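# Four arms place a pallet collar squarely onto a pallet

## Task

Lower the pallet collar onto the pallet so it sits fully down and lines up squarely with the pallet's edges.

## Robot and tools

Setup. Four i2rt Big YAM arms, arm1 to arm4, share the scene. Each ends in a five-finger right hand with a wrist camera. Other cameras are cam_high and cam_low. All positions use one scene frame in metres: origin on the floor, +z up. Each arm's base_link (its foot, facing along its own +x) sits at: arm1 (-0.446, -0.872, 0.841) quat_wxyz (0.748, 0.007, 0.001, 0.664); arm2 (0.225, -0.881, 0.935) quat (0.689, -0.003, 0.004, 0.725); arm3 (0.999, -0.084, 0.848) quat (0.062, -0.003, -0.004, -0.998); arm4 (-0.903, -0.145, 0.824) quat (0.994, 0.004, 0.002, -0.109). A hand reaches roughly 1.07 m from its joint1 axis.

Hand point and axes. The hand point is fixed to the palm, 0.045 m in front of it. Its +z runs along the straightened fingers, +y comes out of the palm, +x crosses the palm away from the thumb. Straight fingers extend 0.06 to 0.07 m past the point and sit 0.06 m behind it along -y. A wrist bracket on the little-finger side juts 0.10 m across the palm and can strike things. With joints 1, 5, 6 at zero and the hand level and forward, the palm is down and the thumb on the left. The wrist camera is on the little-finger side aimed at the hand point; near joint6 = -1.3 its picture is upright.

move. Arguments arm1, arm2, arm3, arm4 (each an object or null) and cameras. Each arm object may have:
- joints: absolute targets keyed by name. joint1_rad -2.879..2.879 (base yaw, positive counter-clockwise from above), joint2_rad 0..3.141 (shoulder), joint3_rad 0..3.019 (elbow), joint4_rad -1.692..1.57 (hand pitch, positive tips fingers up), joint5_rad -1.57..1.57 (sideways, positive to the arm's right), joint6_rad -2.094..2.094 (roll, positive clockwise seen from behind), all in radians. Hand keys hand_little, hand_ring, hand_middle, hand_index, hand_thumb_bend run -1 (curled) to +1 (straight); hand_thumb_turn -1 (opposite the fingers) to +1 (beside the palm). hand_force_limit -1..1 maps to about 0..10 N at the fingertip (0..15 N for thumb motors); hand_speed -0.96..1, full speed from +0.48. Both settings start at 0 and -0.8.
- target: one list of seven numbers [x, y, z, qw, qx, qy, qz], an absolute pose of the hand point in the scene frame, in the same form the 'hand' line prints. The hand travels in a straight line toward it from hand_target. When target is given, joints may only contain the hand_ keys.
- speed: top speed in m/s, 0.002 to 4.3, default 0.25; turning is capped at twice that in rad/s.
- min_time_s: 0.1 to 8 s, the shortest duration for that arm's joint motions.
Each arm gets its own object; all motions in one call begin together. Hand paths end together, within 10 s; no call exceeds 15 s. cameras lists names, ["all"], or []; omitted means all only for an empty move. An empty move returns full state plus images.

wait: seconds 0 to 10, commands nothing, returns state. zoom_image: camera plus region [x0, y0, x1, y1] in pixels from the top-left, at most 504 by 504, only on the latest images. show_instructions: no arguments, shows the reference page. finished_scene: optional scene = 1; ends the scene for good, and the collar must stay seated afterwards.

Result lines. 'move' names arms that got a command; 'as last shown' marks ones that did not, with statuses 'not commanded'. 'pictures' gives image order. 'hand' is the printed hand pose (may be off at long reach); hand_target is the pose the drives now aim at. Status words: done (within 1 cm and 2 degrees), off_target (resting short, maybe still pushing), time_out (a stop; 'on_its_own' shows the held target), not_followed, 'joint command not followed' or 'pose unreachable' (the safety check is blocking). Joint velocities are in rad/s; 'within noise' means the arm is still. Joint torques are drive outputs with offsets and noise; numbers 3 and 4 wrap at ±28 N m. hand_stopped_by lists six words for little, ring, middle, index, thumb_bend, thumb_turn: moving, target, force, stalled, fault. The *_load_n lines give fingertip force in N, positive when pushed open; a dropped grip shows as loads near 0. MOTOR HOT appears near 85 °C; at 100 °C the arm goes limp for 30 to 60 s, and blocked keys read limit_stop_at_motor_heat and must be resent.

Behaviour to expect. Paths are clipped each step to 100 mm and 20 degrees from the measured hand, and the arm does not slow for obstacles or other arms. Hands lag, drift and can overshoot, especially nearly straight or fast; a stretched arm may swing 30 degrees past. Joint-mode moves can sweep wide. A finger motor only starts when its target changes by 0.002 or more, stops on reaching it or hitting hand_force_limit, then locks. For a soft grip use hand_speed -0.94 or slower. To squeeze more, raise the limit and send a tighter target; to release, send a more open one. If a call is refused or a stop occurs, the following move, wait and finished_scene calls in that reply are skipped.

Avoid. Never let two robots press together or close one hand on another's fingers; the scene ends. Do not drop the collar even a few millimetres, release it while moving, slam it, or let anything leave the work area or reach the floor. Avoid hard pushes on fixed items, overloading fingers, and long stretched holds that heat motors. Loose objects can get occasional small nudges.

Each tool is called as name(argument=value, ...) on one line, values as JSON.

Reference images:

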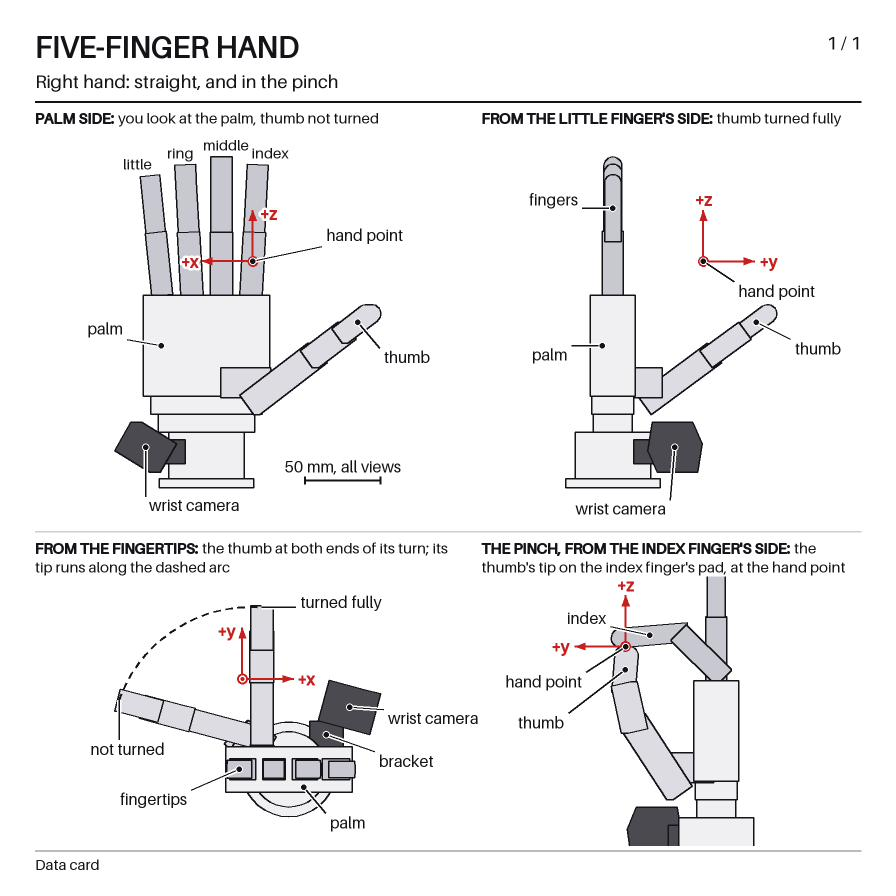

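## Session

move()

Scene clock: 0.00 s.
Joint torques (N m): no reading
Motor temperatures (°C): arm1=[27 28 27 30 27 28] | arm2=[28 28 30 29 25 28] | arm3=[29 26 26 27 27 28] | arm4=[28 30 27 27 27 26]
Heat: arm1: hottest joint4_rad 30 °C; arm2: hottest joint3_rad 30 °C; arm3: hottest joint1_rad 29 °C; arm4: hottest joint2_rad 30 °C.
Joint velocities: within noise
arm1.joint_positions: joint1_rad=-0.043 joint2_rad=+0.636 joint3_rad=+1.337 joint4_rad=-1.528 joint5_rad=-0.261 joint6_rad=-1.064 hand_little=+1.000 hand_ring=+1.000 hand_middle=+1.000 hand_index=+1.000 hand_thumb_turn=+1.000 hand_thumb_bend=+1.000 hand_force_limit=+0.000 hand_speed=-0.800
arm1.joint_status: not commanded
arm1.hand_stopped_by: target,target,target,target,target,target
arm1.little_load_n: 0.0
arm1.ring_load_n: 0.0
arm1.middle_load_n: 0.0
arm1.index_load_n: 0.0
arm1.thumb_bend_load_n: 0.0
arm1.thumb_turn_load_n: 0.0
arm1.hand: x=-0.4232 y=-0.6837 z=+1.2615 quat_wxyz=(-0.370, +0.810, +0.443, +0.106) (m; scene frame)
arm1.hand_target: x=-0.4230 y=-0.6836 z=+1.2686 quat_wxyz=(-0.377, +0.806, +0.442, +0.111) (m; scene frame)
arm1.hand_status: not commanded
arm2.joint_positions: joint1_rad=-0.220 joint2_rad=+0.600 joint3_rad=+1.353 joint4_rad=-1.521 joint5_rad=-0.293 joint6_rad=-1.417 hand_little=+1.000 hand_ring=+1.000 hand_middle=+1.000 hand_index=+1.000 hand_thumb_turn=+1.000 hand_thumb_bend=+1.000 hand_force_limit=+0.000 hand_speed=-0.800
arm2.joint_status: not commanded
arm2.hand_stopped_by: target,target,target,target,target,target
arm2.little_load_n: 0.0
arm2.ring_load_n: 0.0
arm2.middle_load_n: 0.0
arm2.index_load_n: 0.0
arm2.thumb_bend_load_n: 0.0
arm2.thumb_turn_load_n: 0.0
arm2.hand: x=+0.2555 y=-0.6814 z=+1.3749 quat_wxyz=(-0.364, +0.708, +0.579, +0.178) (m; scene frame)
arm2.hand_target: x=+0.2555 y=-0.6812 z=+1.3843 quat_wxyz=(-0.371, +0.703, +0.577, +0.186) (m; scene frame)
arm2.hand_status: not commanded
arm3.joint_positions: joint1_rad=-0.270 joint2_rad=+0.644 joint3_rad=+1.393 joint4_rad=-1.270 joint5_rad=+0.175 joint6_rad=-1.272 hand_little=+1.000 hand_ring=+1.000 hand_middle=+1.000 hand_index=+1.000 hand_thumb_turn=+1.000 hand_thumb_bend=+1.000 hand_force_limit=+0.000 hand_speed=-0.800
arm3.joint_status: not commanded
arm3.hand_stopped_by: target,target,target,target,target,target
arm3.little_load_n: 0.0
arm3.ring_load_n: 0.0
arm3.middle_load_n: 0.0
arm3.index_load_n: 0.0
arm3.thumb_bend_load_n: 0.0
arm3.thumb_turn_load_n: 0.0
arm3.hand: x=+0.7779 y=+0.0364 z=+1.3517 quat_wxyz=(+0.505, -0.235, -0.830, -0.034) (m; scene frame)
arm3.hand_target: x=+0.7792 y=+0.0362 z=+1.3591 quat_wxyz=(+0.512, -0.235, -0.826, -0.033) (m; scene frame)
arm3.hand_status: not commanded
arm4.joint_positions: joint1_rad=+0.241 joint2_rad=+0.621 joint3_rad=+1.332 joint4_rad=-1.529 joint5_rad=+0.115 joint6_rad=-0.976 hand_little=+1.000 hand_ring=+1.000 hand_middle=+1.000 hand_index=+1.000 hand_thumb_turn=+1.000 hand_thumb_bend=+1.000 hand_force_limit=+0.000 hand_speed=-0.800
arm4.joint_status: not commanded
arm4.hand_stopped_by: target,target,target,target,target,target
arm4.little_load_n: 0.0
arm4.ring_load_n: 0.0
arm4.middle_load_n: 0.0
arm4.index_load_n: 0.0
arm4.thumb_bend_load_n: 0.0
arm4.thumb_turn_load_n: 0.0
arm4.hand: x=-0.7207 y=-0.1998 z=+1.2459 quat_wxyz=(-0.063, +0.885, -0.284, +0.363) (m; scene frame)
arm4.hand_target: x=-0.7200 y=-0.1999 z=+1.2559 quat_wxyz=(-0.067, +0.880, -0.283, +0.375) (m; scene frame)
arm4.hand_status: not commanded
pictures: arm1_cam_wrist, arm2_cam_wrist, arm3_cam_wrist, arm4_cam_wrist, cam_high, cam_low
Images, in order (width x height): arm1_cam_wrist 672x504, arm2_cam_wrist 672x504, arm3_cam_wrist 672x504, arm4_cam_wrist 672x504, cam_high 672x504, cam_low 672x504.

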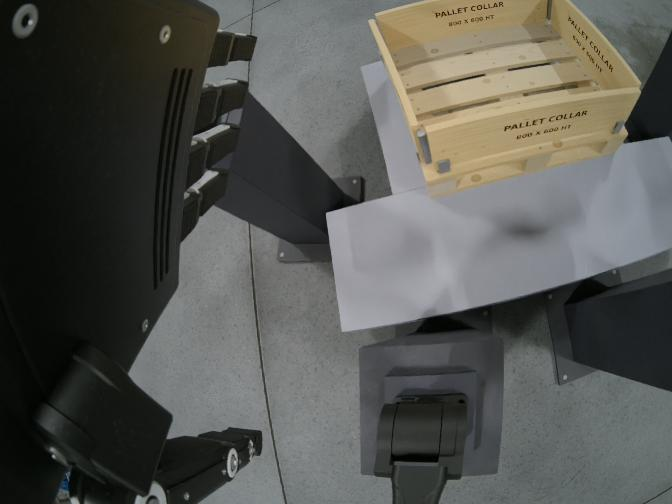

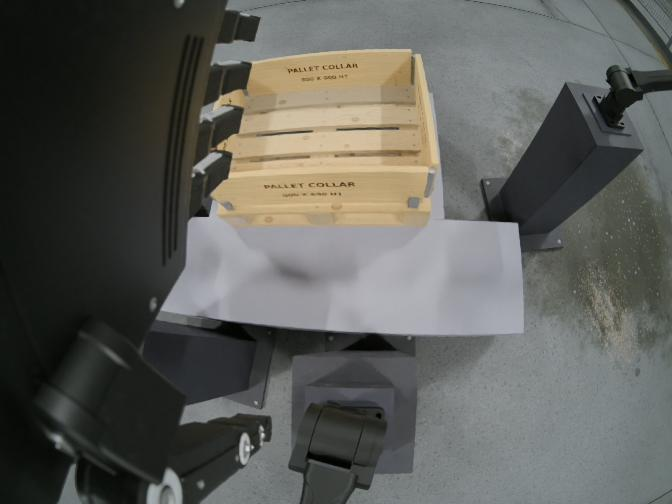

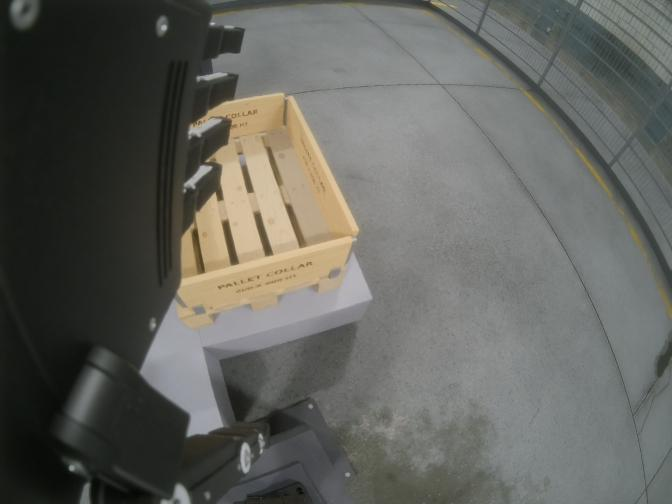

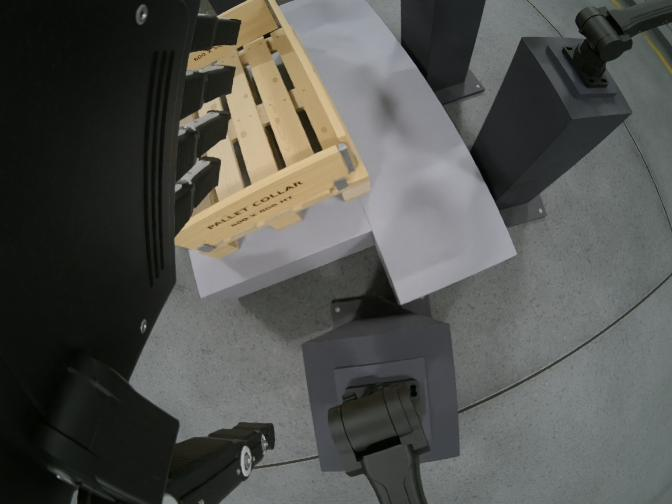

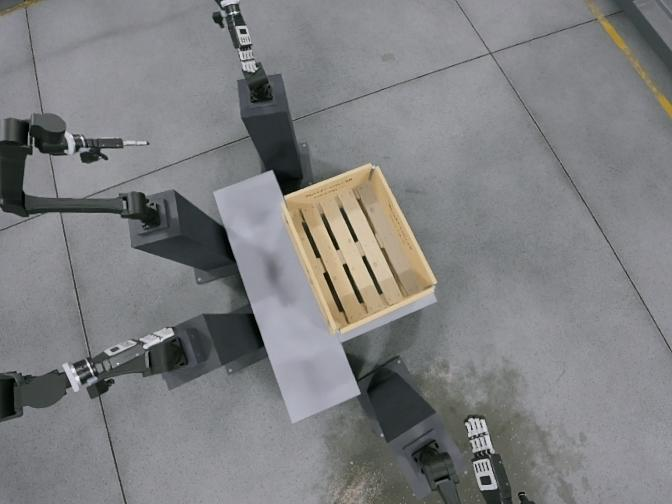

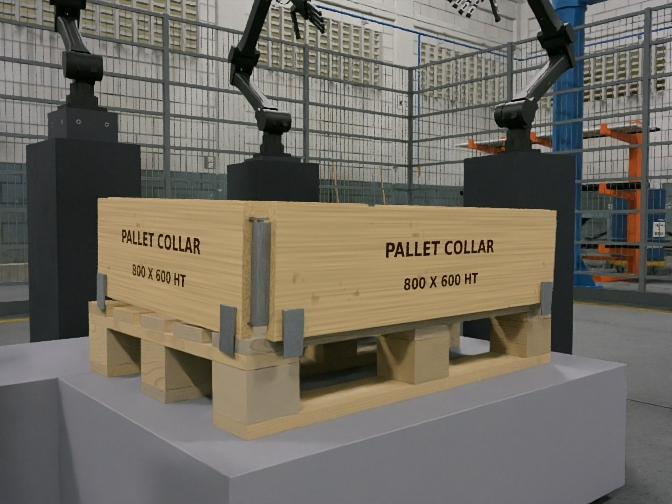

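zoom_image(camera="cam_low", region=[80, 180, 330, 440])

zoom_image(camera="cam_low", region=[250, 190, 630, 460])

zoom_image(camera="cam_high", region=[210, 140, 460, 430])

zoom_image(camera="arm1_cam_wrist", region=[350, 0, 672, 240])

zoom_image(camera="arm2_cam_wrist", region=[180, 30, 480, 260])

zoom_image(camera="arm3_cam_wrist", region=[140, 70, 400, 360])

zoom_image(camera="arm4_cam_wrist", region=[150, 0, 430, 300])

Scaled by 1.938 from the camera's image (finer frame: 960x720).

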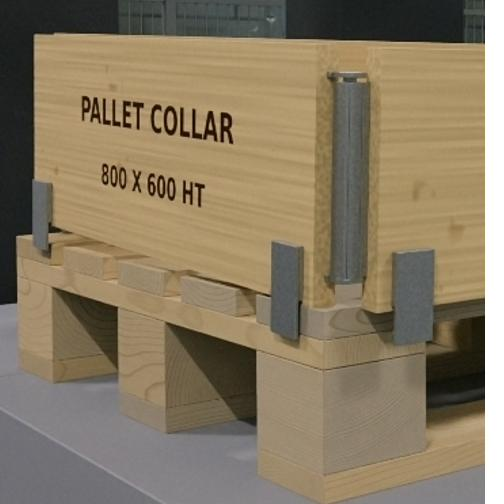

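Scaled by 1.326 from the camera's image (finer frame: 960x720).

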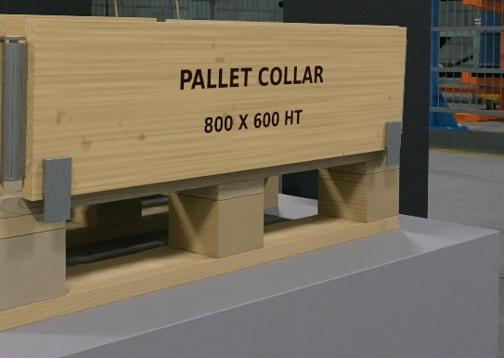

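Scaled by 1.738 from the camera's image (finer frame: 960x720).

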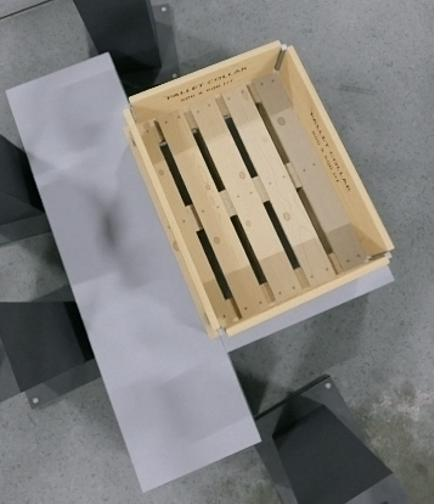

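Scaled by 1.565 from the camera's image (finer frame: 960x720).

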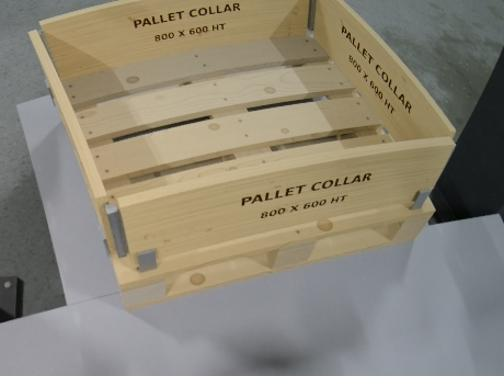

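Scaled by 1.680 from the camera's image (finer frame: 960x720).

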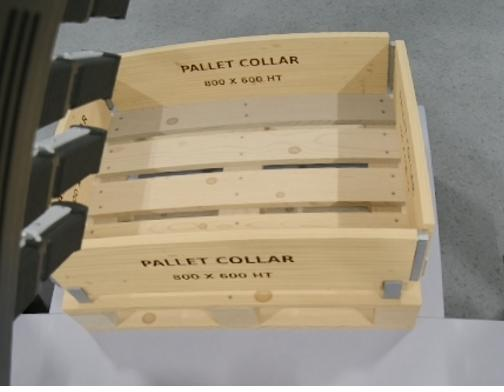

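Scaled by 1.738 from the camera's image (finer frame: 960x720).

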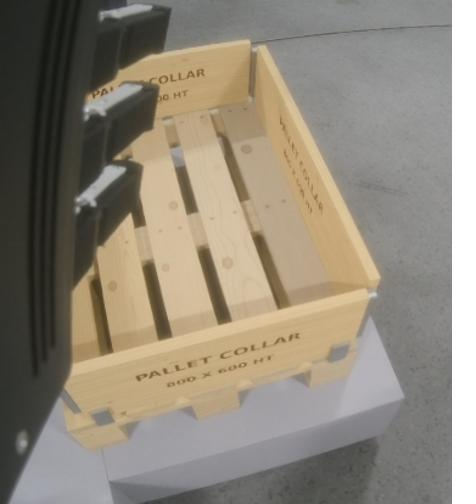

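Scaled by 1.680 from the camera's image (finer frame: 960x720).

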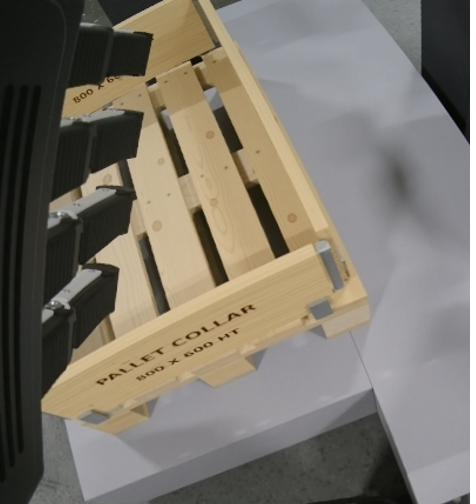

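move(arm1={"target": [-0.36, -0.42, 0.75, 0.326, -0.628, -0.628, -0.326], "speed": 0.3}, arm2={"target": [0.38, -0.42, 0.75, 0.326, -0.628, -0.628, -0.326], "speed": 0.3}, arm3={"target": [0.60, 0.08, 0.75, 0.461, 0, -0.888, 0], "speed": 0.3}, arm4={"target": [-0.53, 0.18, 0.75, 0, -0.888, 0, -0.461], "speed": 0.3}, cameras=["all"])

Scene clock: 7.47 s.
Joint torques (N m): arm1=[-1.08 -8.88 5.01 2 -0.05 -0.12] | arm2=[1.61 -10.46 0.84 1.92 0.06 -0.29] | arm3=[0.21 -9.99 3.02 2.24 -0.3 -0.19] | arm4=[0.03 -12.04 6.57 1.99 0.35 -0.09]
Motor temperatures (°C): arm1=[27 28 28 30 27 28] | arm2=[28 28 31 29 25 28] | arm3=[29 26 27 27 27 28] | arm4=[28 30 28 27 27 26]
Heat: arm1: hottest joint4_rad 30 °C; arm2: hottest joint3_rad 31 °C; arm3: hottest joint1_rad 29 °C; arm4: hottest joint2_rad 30 °C.
move: arm1 done; arm2 off_target; arm3 done; arm4 off_target
Joint velocities: within noise
arm1.joint_positions: joint1_rad=+0.046 joint2_rad=+1.886 joint3_rad=+0.425 joint4_rad=+0.822 joint5_rad=-0.058 joint6_rad=-1.618 hand_little=+1.000 hand_ring=+1.000 hand_middle=+1.000 hand_index=+1.000 hand_thumb_turn=+1.000 hand_thumb_bend=+1.000 hand_force_limit=+0.000 hand_speed=-0.800
arm1.joint_status: not commanded
arm1.hand_stopped_by: target,target,target,target,target,target
arm1.little_load_n: 0.0
arm1.ring_load_n: -0.5
arm1.middle_load_n: 0.0
arm1.index_load_n: 0.0
arm1.thumb_bend_load_n: 0.0
arm1.thumb_turn_load_n: 0.0
arm1.hand: x=-0.3631 y=-0.4291 z=+0.7492 quat_wxyz=(-0.323, +0.631, +0.629, +0.318)
arm1.hand_target: x=-0.3600 y=-0.4203 z=+0.7501 quat_wxyz=(-0.326, +0.628, +0.628, +0.326)
arm1.hand_status: done (0.010 m and 1.1 deg from the pose sent, 0.579 m and 39.5 deg at the start)
arm2.joint_positions: joint1_rad=-0.326 joint2_rad=+2.267 joint3_rad=+0.576 joint4_rad=+1.037 joint5_rad=-0.236 joint6_rad=-1.725 hand_little=+1.000 hand_ring=+1.000 hand_middle=+1.000 hand_index=+1.000 hand_thumb_turn=+1.000 hand_thumb_bend=+1.000 hand_force_limit=+0.000 hand_speed=-0.800
arm2.joint_status: not commanded
arm2.hand_stopped_by: target,target,target,target,target,target
arm2.little_load_n: 0.0
arm2.ring_load_n: 0.0
arm2.middle_load_n: 0.0
arm2.index_load_n: 0.5
arm2.thumb_bend_load_n: -0.5
arm2.thumb_turn_load_n: 0.0
arm2.hand: x=+0.3711 y=-0.4267 z=+0.7429 quat_wxyz=(-0.324, +0.634, +0.631, +0.309)
arm2.hand_target: x=+0.3800 y=-0.4203 z=+0.7500 quat_wxyz=(-0.325, +0.628, +0.628, +0.326)
arm2.hand_status: off_target (0.013 m and 2.1 deg from the pose sent, 0.689 m and 20.6 deg at the start)
arm3.joint_positions: joint1_rad=-0.486 joint2_rad=+1.892 joint3_rad=+0.347 joint4_rad=+0.876 joint5_rad=-0.297 joint6_rad=-1.795 hand_little=+1.000 hand_ring=+1.000 hand_middle=+1.000 hand_index=+1.000 hand_thumb_turn=+1.000 hand_thumb_bend=+1.000 hand_force_limit=+0.000 hand_speed=-0.800
arm3.joint_status: not commanded
arm3.hand_stopped_by: target,target,target,target,target,target
arm3.little_load_n: 0.0
arm3.ring_load_n: 0.0
arm3.middle_load_n: 0.0
arm3.index_load_n: 0.0
arm3.thumb_bend_load_n: 0.0
arm3.thumb_turn_load_n: 0.0
arm3.hand: x=+0.6044 y=+0.0716 z=+0.7493 quat_wxyz=(+0.453, +0.001, -0.891, +0.007)
arm3.hand_target: x=+0.6002 y=+0.0799 z=+0.7502 quat_wxyz=(+0.461, +0.000, -0.888, +0.000)
arm3.hand_status: done (0.010 m and 1.2 deg from the pose sent, 0.629 m and 28.5 deg at the start)
arm4.joint_positions: joint1_rad=+1.248 joint2_rad=+1.955 joint3_rad=+0.846 joint4_rad=+0.119 joint5_rad=+0.782 joint6_rad=-0.800 hand_little=+1.000 hand_ring=+1.000 hand_middle=+1.000 hand_index=+1.000 hand_thumb_turn=+1.000 hand_thumb_bend=+1.000 hand_force_limit=+0.000 hand_speed=-0.800
arm4.joint_status: not commanded
arm4.hand_stopped_by: target,target,target,target,target,target
arm4.little_load_n: 0.0
arm4.ring_load_n: 0.0
arm4.middle_load_n: 0.0
arm4.index_load_n: 0.0
arm4.thumb_bend_load_n: 0.0
arm4.thumb_turn_load_n: 0.0
arm4.hand: x=-0.5394 y=+0.1631 z=+0.7404 quat_wxyz=(+0.016, +0.893, +0.004, +0.449)
arm4.hand_target: x=-0.5304 y=+0.1796 z=+0.7504 quat_wxyz=(+0.000, +0.888, +0.000, +0.461)
arm4.hand_status: off_target (0.022 m and 2.4 deg from the pose sent, 0.653 m and 35.3 deg at the start)
pictures: arm1_cam_wrist, arm2_cam_wrist, arm3_cam_wrist, arm4_cam_wrist, cam_high, cam_low
Images, in order (width x height): arm1_cam_wrist 672x504, arm2_cam_wrist 672x504, arm3_cam_wrist 672x504, arm4_cam_wrist 672x504, cam_high 672x504, cam_low 672x504.

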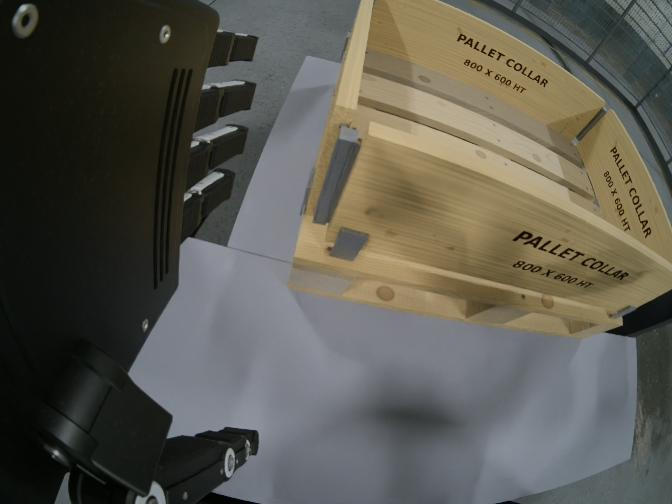

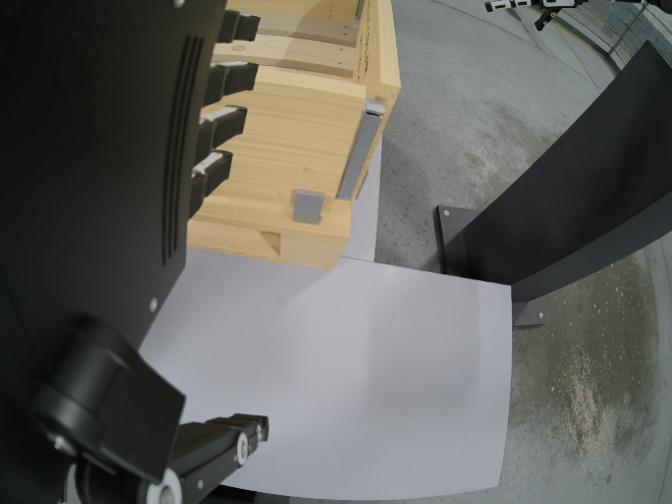

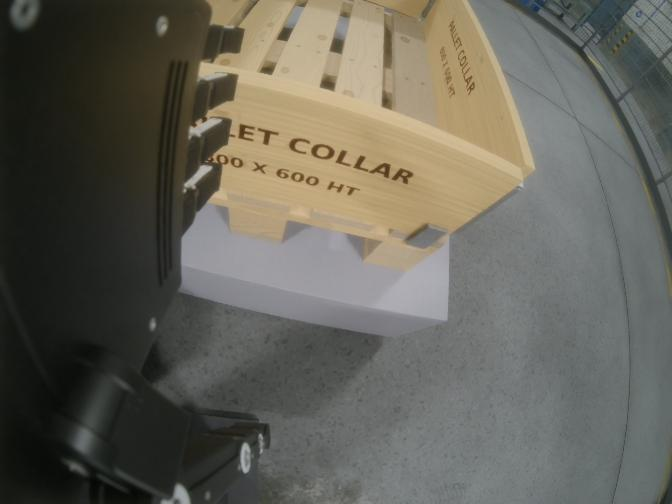

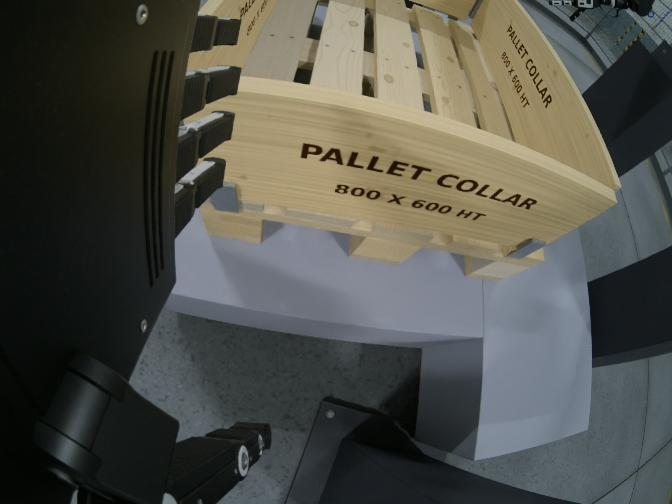

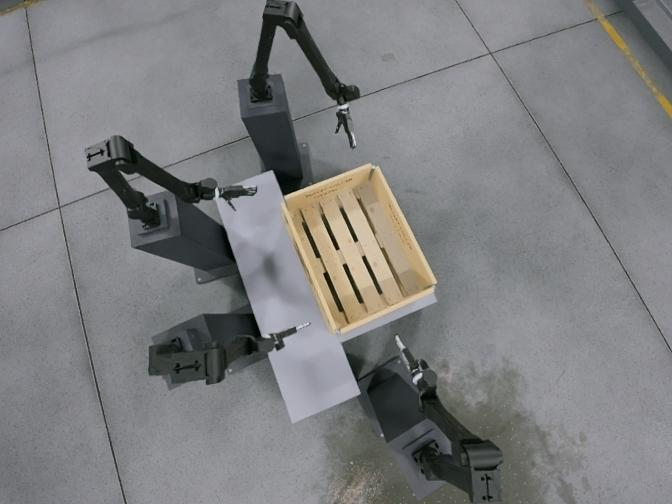

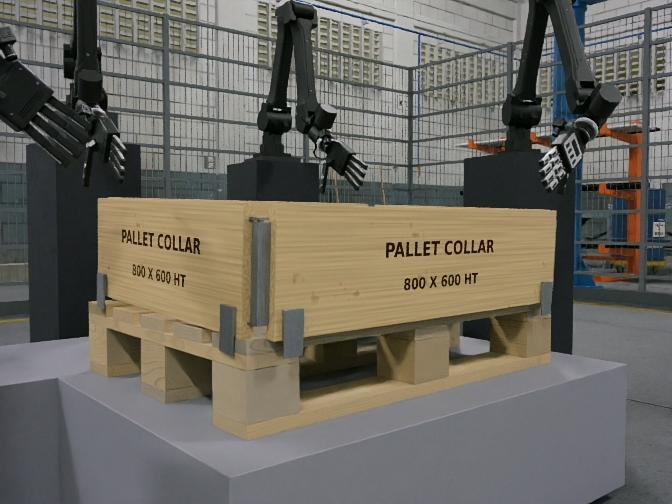

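zoom_image(camera="arm1_cam_wrist", region=[270, 80, 672, 350])

zoom_image(camera="arm2_cam_wrist", region=[180, 0, 430, 290])

zoom_image(camera="arm3_cam_wrist", region=[180, 0, 550, 290])

zoom_image(camera="arm4_cam_wrist", region=[180, 0, 640, 290])

Scaled by 1.254 from the camera's image (finer frame: 960x720).

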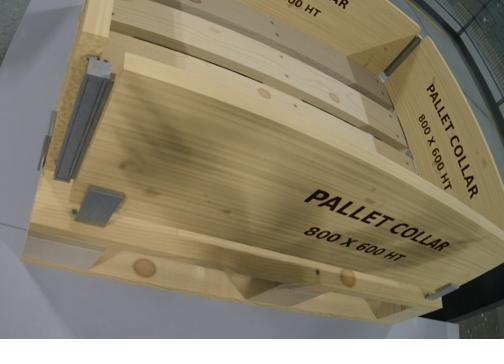

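Scaled by 1.738 from the camera's image (finer frame: 960x720).

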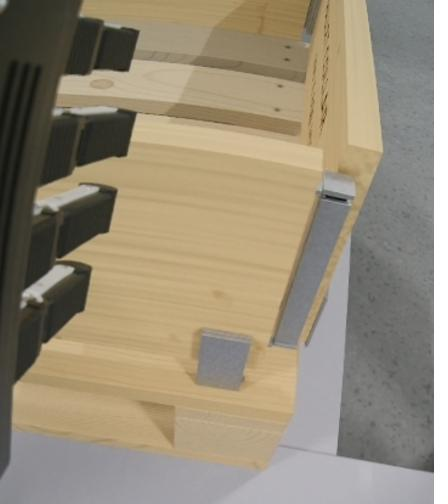

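Scaled by 1.362 from the camera's image (finer frame: 960x720).

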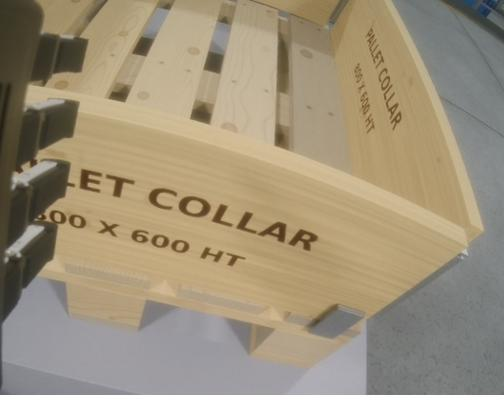

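Scaled by 1.096 from the camera's image (finer frame: 960x720).

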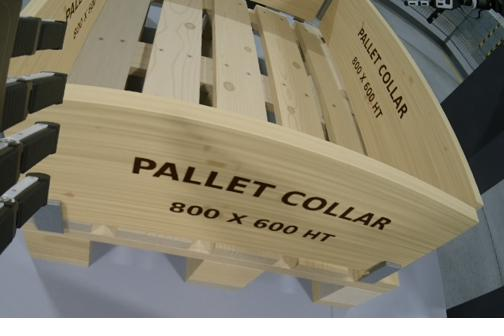

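zoom_image(camera="cam_low", region=[190, 280, 350, 400])

zoom_image(camera="cam_low", region=[440, 260, 600, 380])

zoom_image(camera="cam_low", region=[60, 250, 220, 370])

zoom_image(camera="arm1_cam_wrist", region=[270, 150, 430, 310])

zoom_image(camera="arm2_cam_wrist", region=[260, 150, 420, 290])

zoom_image(camera="arm4_cam_wrist", region=[180, 150, 360, 290])

zoom_image(camera="arm4_cam_wrist", region=[440, 180, 640, 300])

zoom_image(camera="arm3_cam_wrist", region=[360, 160, 520, 300])

Scaled by 3.150 from the camera's image (finer frame: 960x720).

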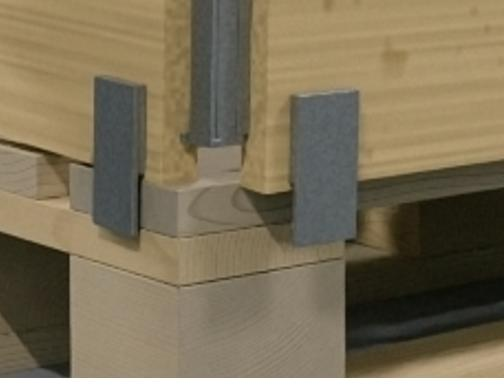

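Scaled by 3.150 from the camera's image (finer frame: 960x720).

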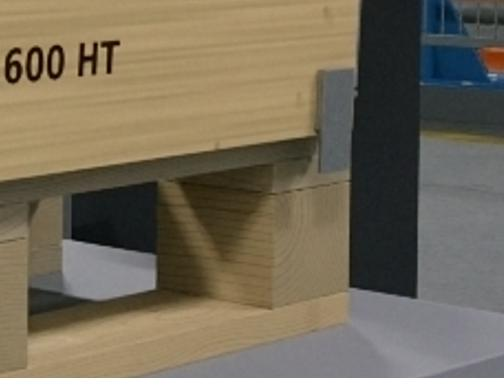

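Scaled by 3.150 from the camera's image (finer frame: 960x720).

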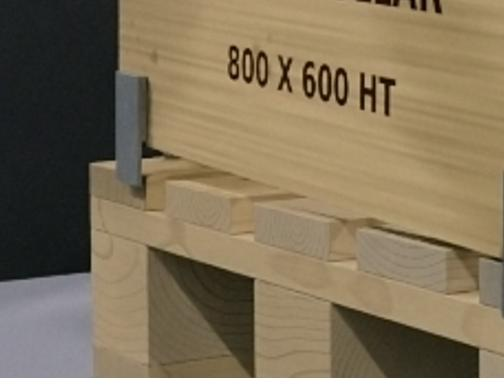

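Scaled by 3.150 from the camera's image (finer frame: 960x720).

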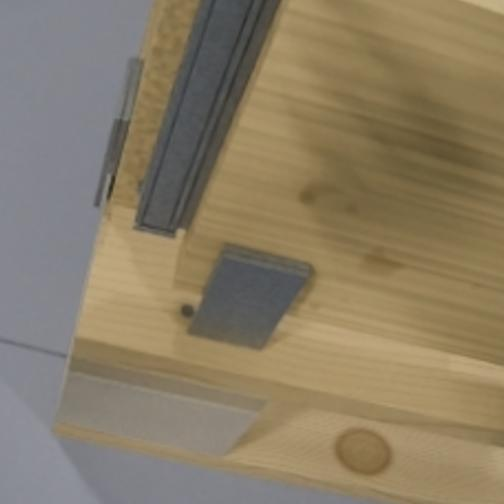

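Scaled by 3.150 from the camera's image (finer frame: 960x720).

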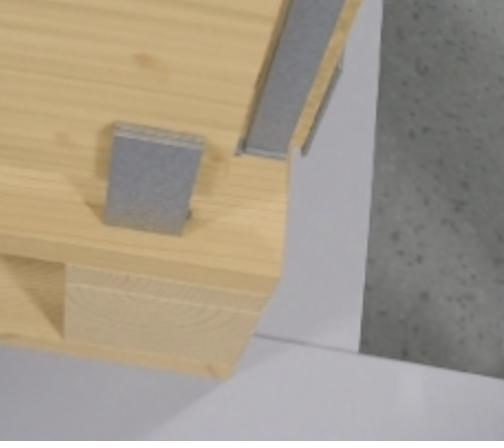

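Scaled by 2.800 from the camera's image (finer frame: 960x720).

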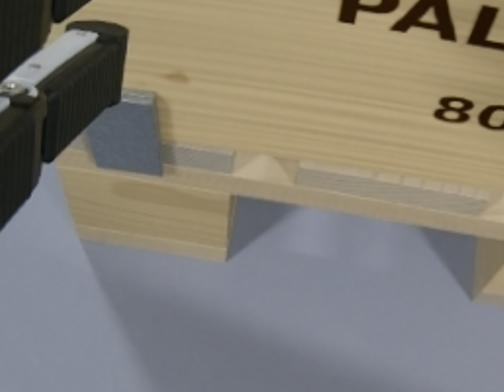

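Scaled by 2.520 from the camera's image (finer frame: 960x720).

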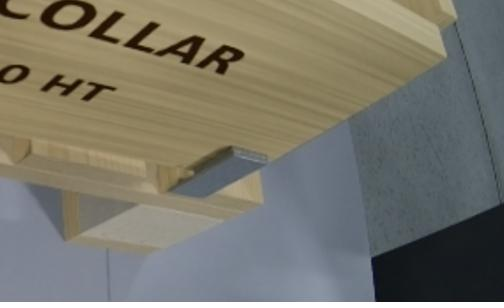

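Scaled by 3.150 from the camera's image (finer frame: 960x720).

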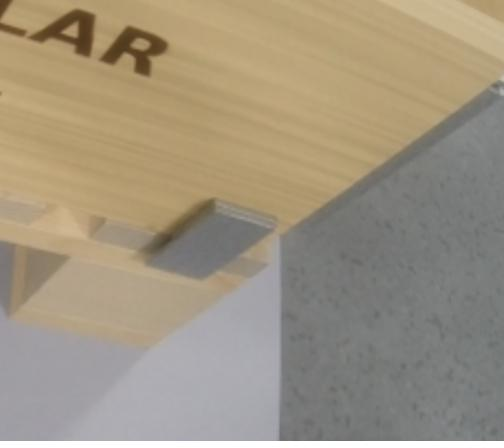

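zoom_image(camera="cam_high", region=[200, 130, 320, 230])

zoom_image(camera="cam_high", region=[260, 280, 380, 380])

zoom_image(camera="cam_high", region=[360, 260, 480, 360])

zoom_image(camera="cam_high", region=[300, 90, 420, 190])

Scaled by 4.200 from the camera's image (finer frame: 960x720).

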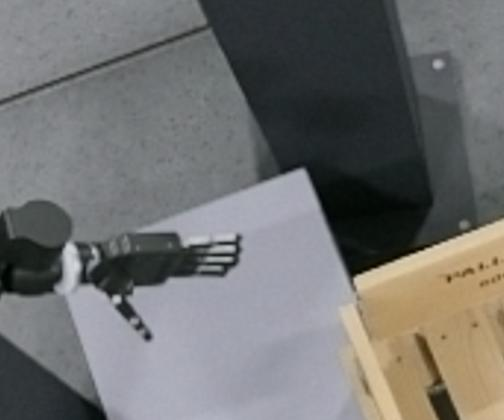

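Scaled by 4.200 from the camera's image (finer frame: 960x720).

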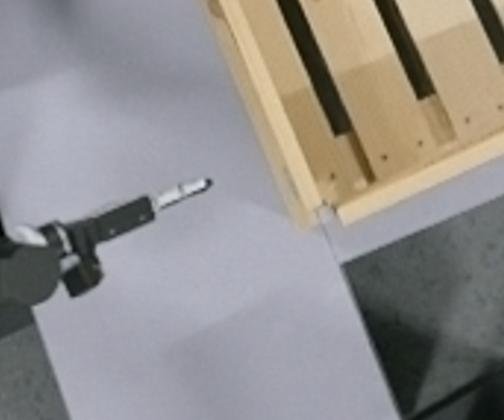

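Scaled by 4.200 from the camera's image (finer frame: 960x720).

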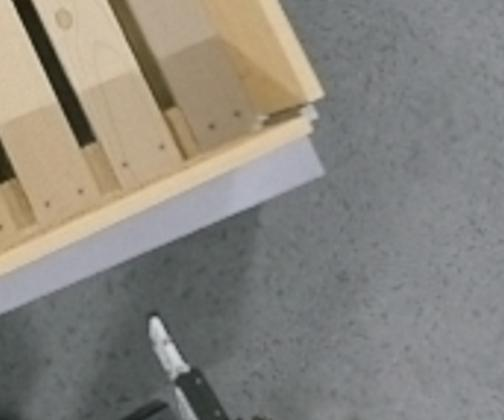

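Scaled by 4.200 from the camera's image (finer frame: 960x720).

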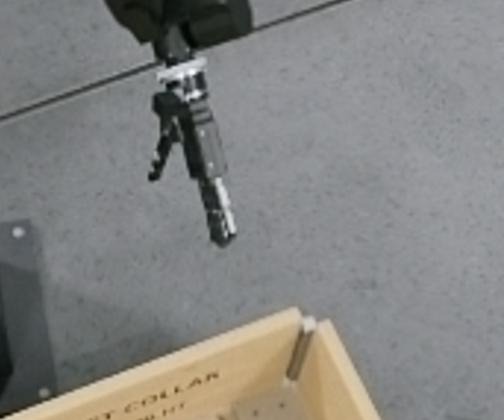

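move(arm1={"target": [-0.20, -0.36, 0.95, 0, 1, 0, 0], "speed": 0.3, "joints": {"hand_thumb_turn": -1}}, arm2={"target": [0.25, -0.36, 0.95, 0, 1, 0, 0], "speed": 0.3, "joints": {"hand_thumb_turn": -1}}, cameras=["all"])

Scene clock: 17.13 s.
Joint torques (N m): arm1=[-0.62 -17.03 14.11 -0.18 -0.13 0.09] | arm2=[1.44 -13.8 9.88 -0.55 0 0] | arm3=[0.56 -9.58 2.97 2.37 -0.3 -0.23] | arm4=[-0.03 -12.04 6.58 2 0.35 -0.1]
Motor temperatures (°C): arm1=[27 29 30 30 27 28] | arm2=[28 29 32 29 25 28] | arm3=[29 27 27 28 27 28] | arm4=[28 30 28 27 27 26]
Heat: arm1: hottest joint3_rad 30 °C; arm2: hottest joint3_rad 32 °C; arm3: hottest joint1_rad 29 °C; arm4: hottest joint2_rad 30 °C.
move: arm1 off_target; arm2 off_target
Joint velocities: within noise
arm1.joint_positions: joint1_rad=-0.323 joint2_rad=+2.025 joint3_rad=+1.853 joint4_rad=-1.409 joint5_rad=+0.016 joint6_rad=-0.451 hand_little=+1.000 hand_ring=+1.000 hand_middle=+1.000 hand_index=+1.000 hand_thumb_turn=-1.000 hand_thumb_bend=+1.000 hand_force_limit=+0.000 hand_speed=-0.800
arm1.joint_status: all done
arm1.hand_stopped_by: target,target,target,target,target,target
arm1.little_load_n: 0.0
arm1.ring_load_n: 0.0
arm1.middle_load_n: 0.0
arm1.index_load_n: 0.0
arm1.thumb_bend_load_n: 0.0
arm1.thumb_turn_load_n: 0.0
arm1.hand: x=-0.2047 y=-0.3719 z=+0.9512 quat_wxyz=(+0.004, +1.000, +0.004, +0.000)
arm1.hand_target: x=-0.2003 y=-0.3605 z=+0.9500 quat_wxyz=(+0.000, +1.000, +0.000, +0.000)
arm1.hand_status: off_target (0.013 m and 0.6 deg from the pose sent, 0.268 m and 101.7 deg at the start)
arm2.joint_positions: joint1_rad=-0.135 joint2_rad=+1.963 joint3_rad=+1.500 joint4_rad=-1.108 joint5_rad=+0.003 joint6_rad=-0.110 hand_little=+1.000 hand_ring=+1.000 hand_middle=+1.000 hand_index=+1.000 hand_thumb_turn=-1.000 hand_thumb_bend=+1.000 hand_force_limit=+0.000 hand_speed=-0.800
arm2.joint_status: all done
arm2.hand_stopped_by: target,target,target,target,target,target
arm2.little_load_n: 0.0
arm2.ring_load_n: 0.0
arm2.middle_load_n: 0.0
arm2.index_load_n: -0.5
arm2.thumb_bend_load_n: -0.5
arm2.thumb_turn_load_n: -0.5
arm2.hand: x=+0.2445 y=-0.3726 z=+0.9460 quat_wxyz=(+0.005, +1.000, +0.013, +0.001)
arm2.hand_target: x=+0.2500 y=-0.3604 z=+0.9500 quat_wxyz=(+0.000, +1.000, +0.000, +0.000)
arm2.hand_status: off_target (0.014 m and 1.6 deg from the pose sent, 0.249 m and 101.3 deg at the start)
arm3, arm4: as last shown
arm3.hand_target: x=+0.6002 y=+0.0799 z=+0.7501 quat_wxyz=(+0.461, +0.000, -0.888, +0.000)
arm4.joint_positions: joint1_rad=+1.248 joint2_rad=+1.955 joint3_rad=+0.846 joint4_rad=+0.119 joint5_rad=+0.782 joint6_rad=-0.801 hand_little=+1.000 hand_ring=+1.000 hand_middle=+1.000 hand_index=+1.000 hand_thumb_turn=+1.000 hand_thumb_bend=+1.000 hand_force_limit=+0.000 hand_speed=-0.800
pictures: arm1_cam_wrist, arm2_cam_wrist, arm3_cam_wrist, arm4_cam_wrist, cam_high, cam_low
Images, in order (width x height): arm1_cam_wrist 672x504, arm2_cam_wrist 672x504, arm3_cam_wrist 672x504, arm4_cam_wrist 672x504, cam_high 672x504, cam_low 672x504.

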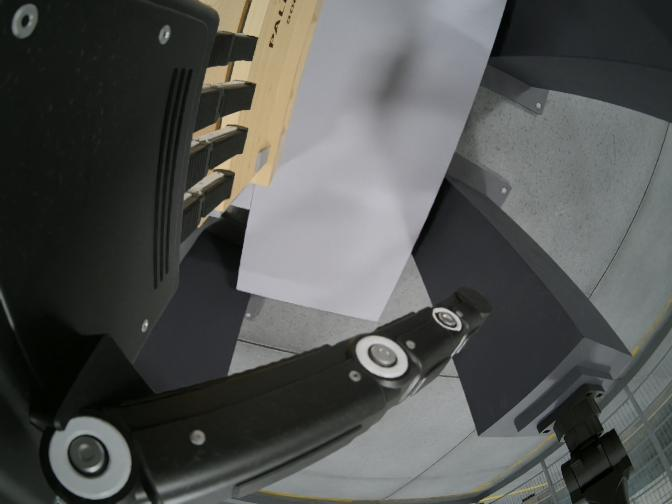

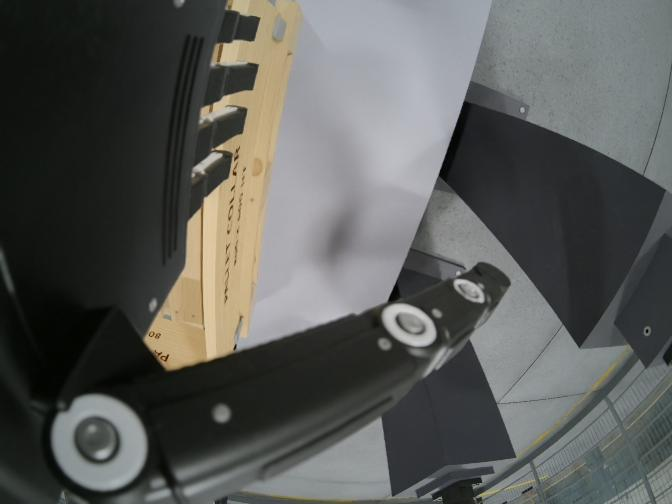

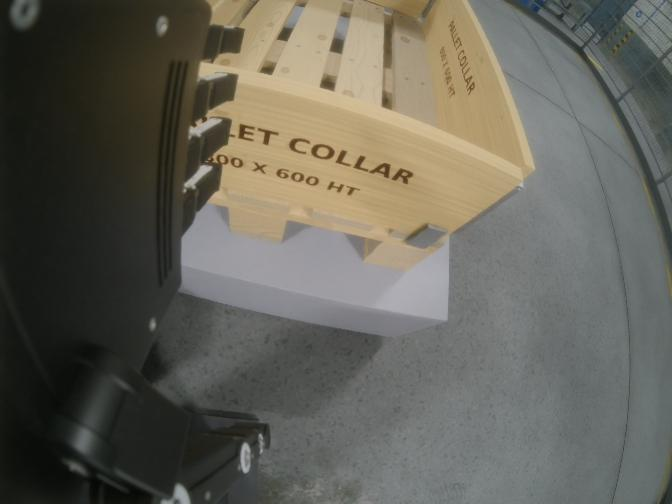

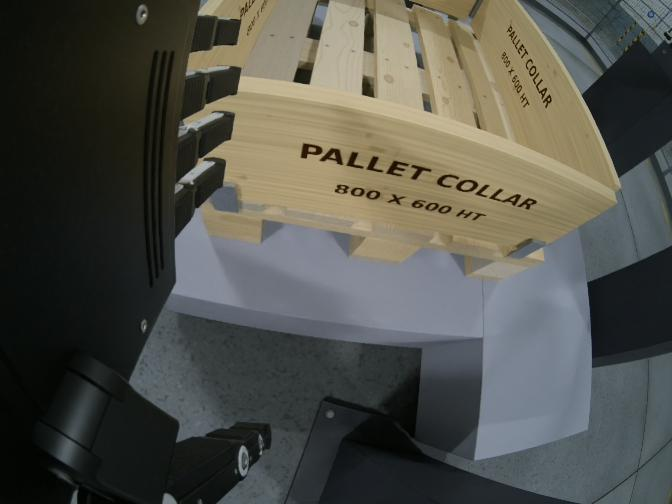

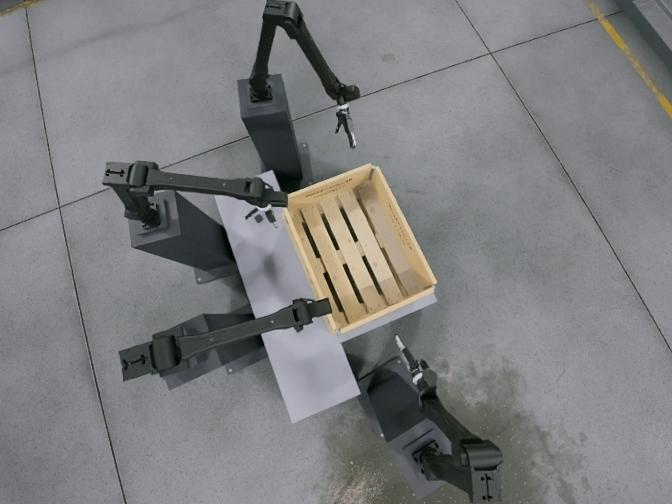

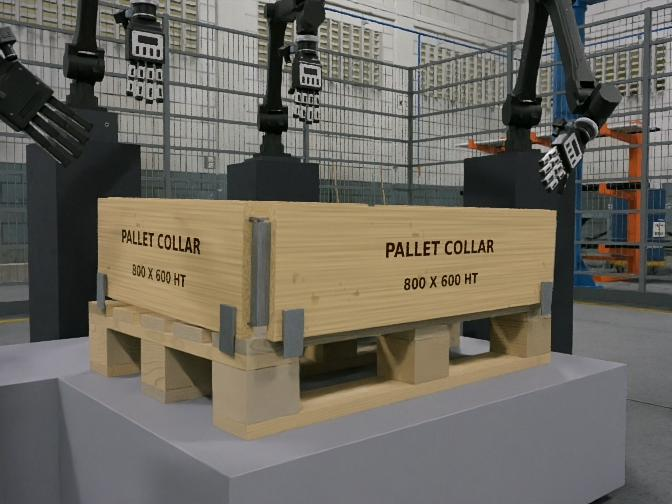

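zoom_image(camera="arm2_cam_wrist", region=[130, 0, 330, 200])

zoom_image(camera="arm2_cam_wrist", region=[130, 180, 330, 380])

zoom_image(camera="arm1_cam_wrist", region=[180, 0, 380, 250])

zoom_image(camera="cam_high", region=[230, 160, 350, 350])

Scaled by 2.520 from the camera's image (finer frame: 960x720).

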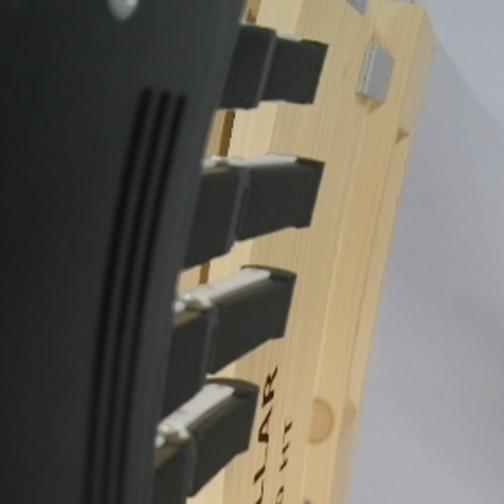

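Scaled by 2.520 from the camera's image (finer frame: 960x720).

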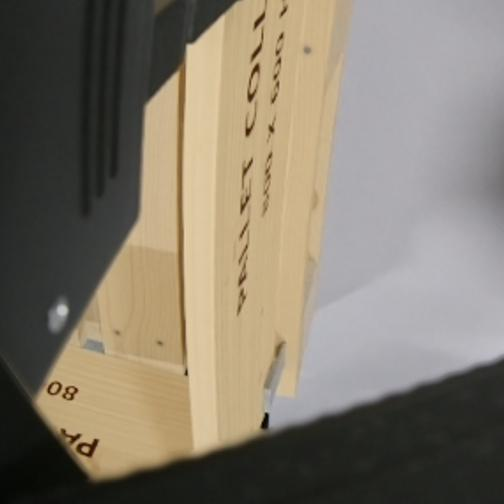

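Scaled by 2.016 from the camera's image (finer frame: 960x720).

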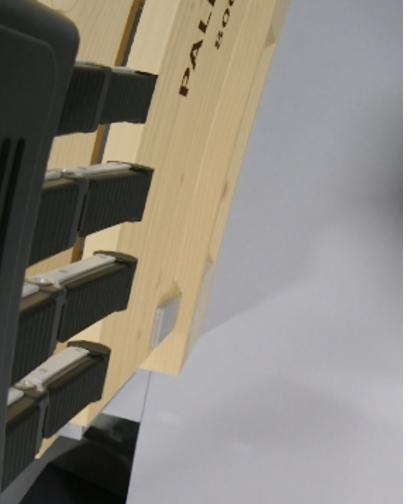

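Scaled by 2.653 from the camera's image (finer frame: 960x720).

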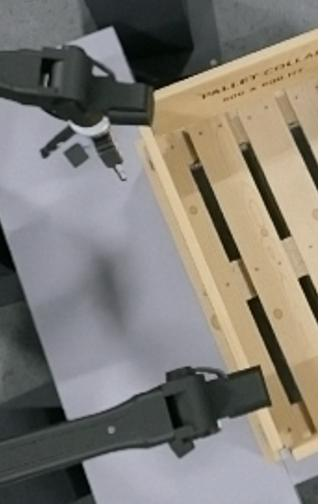

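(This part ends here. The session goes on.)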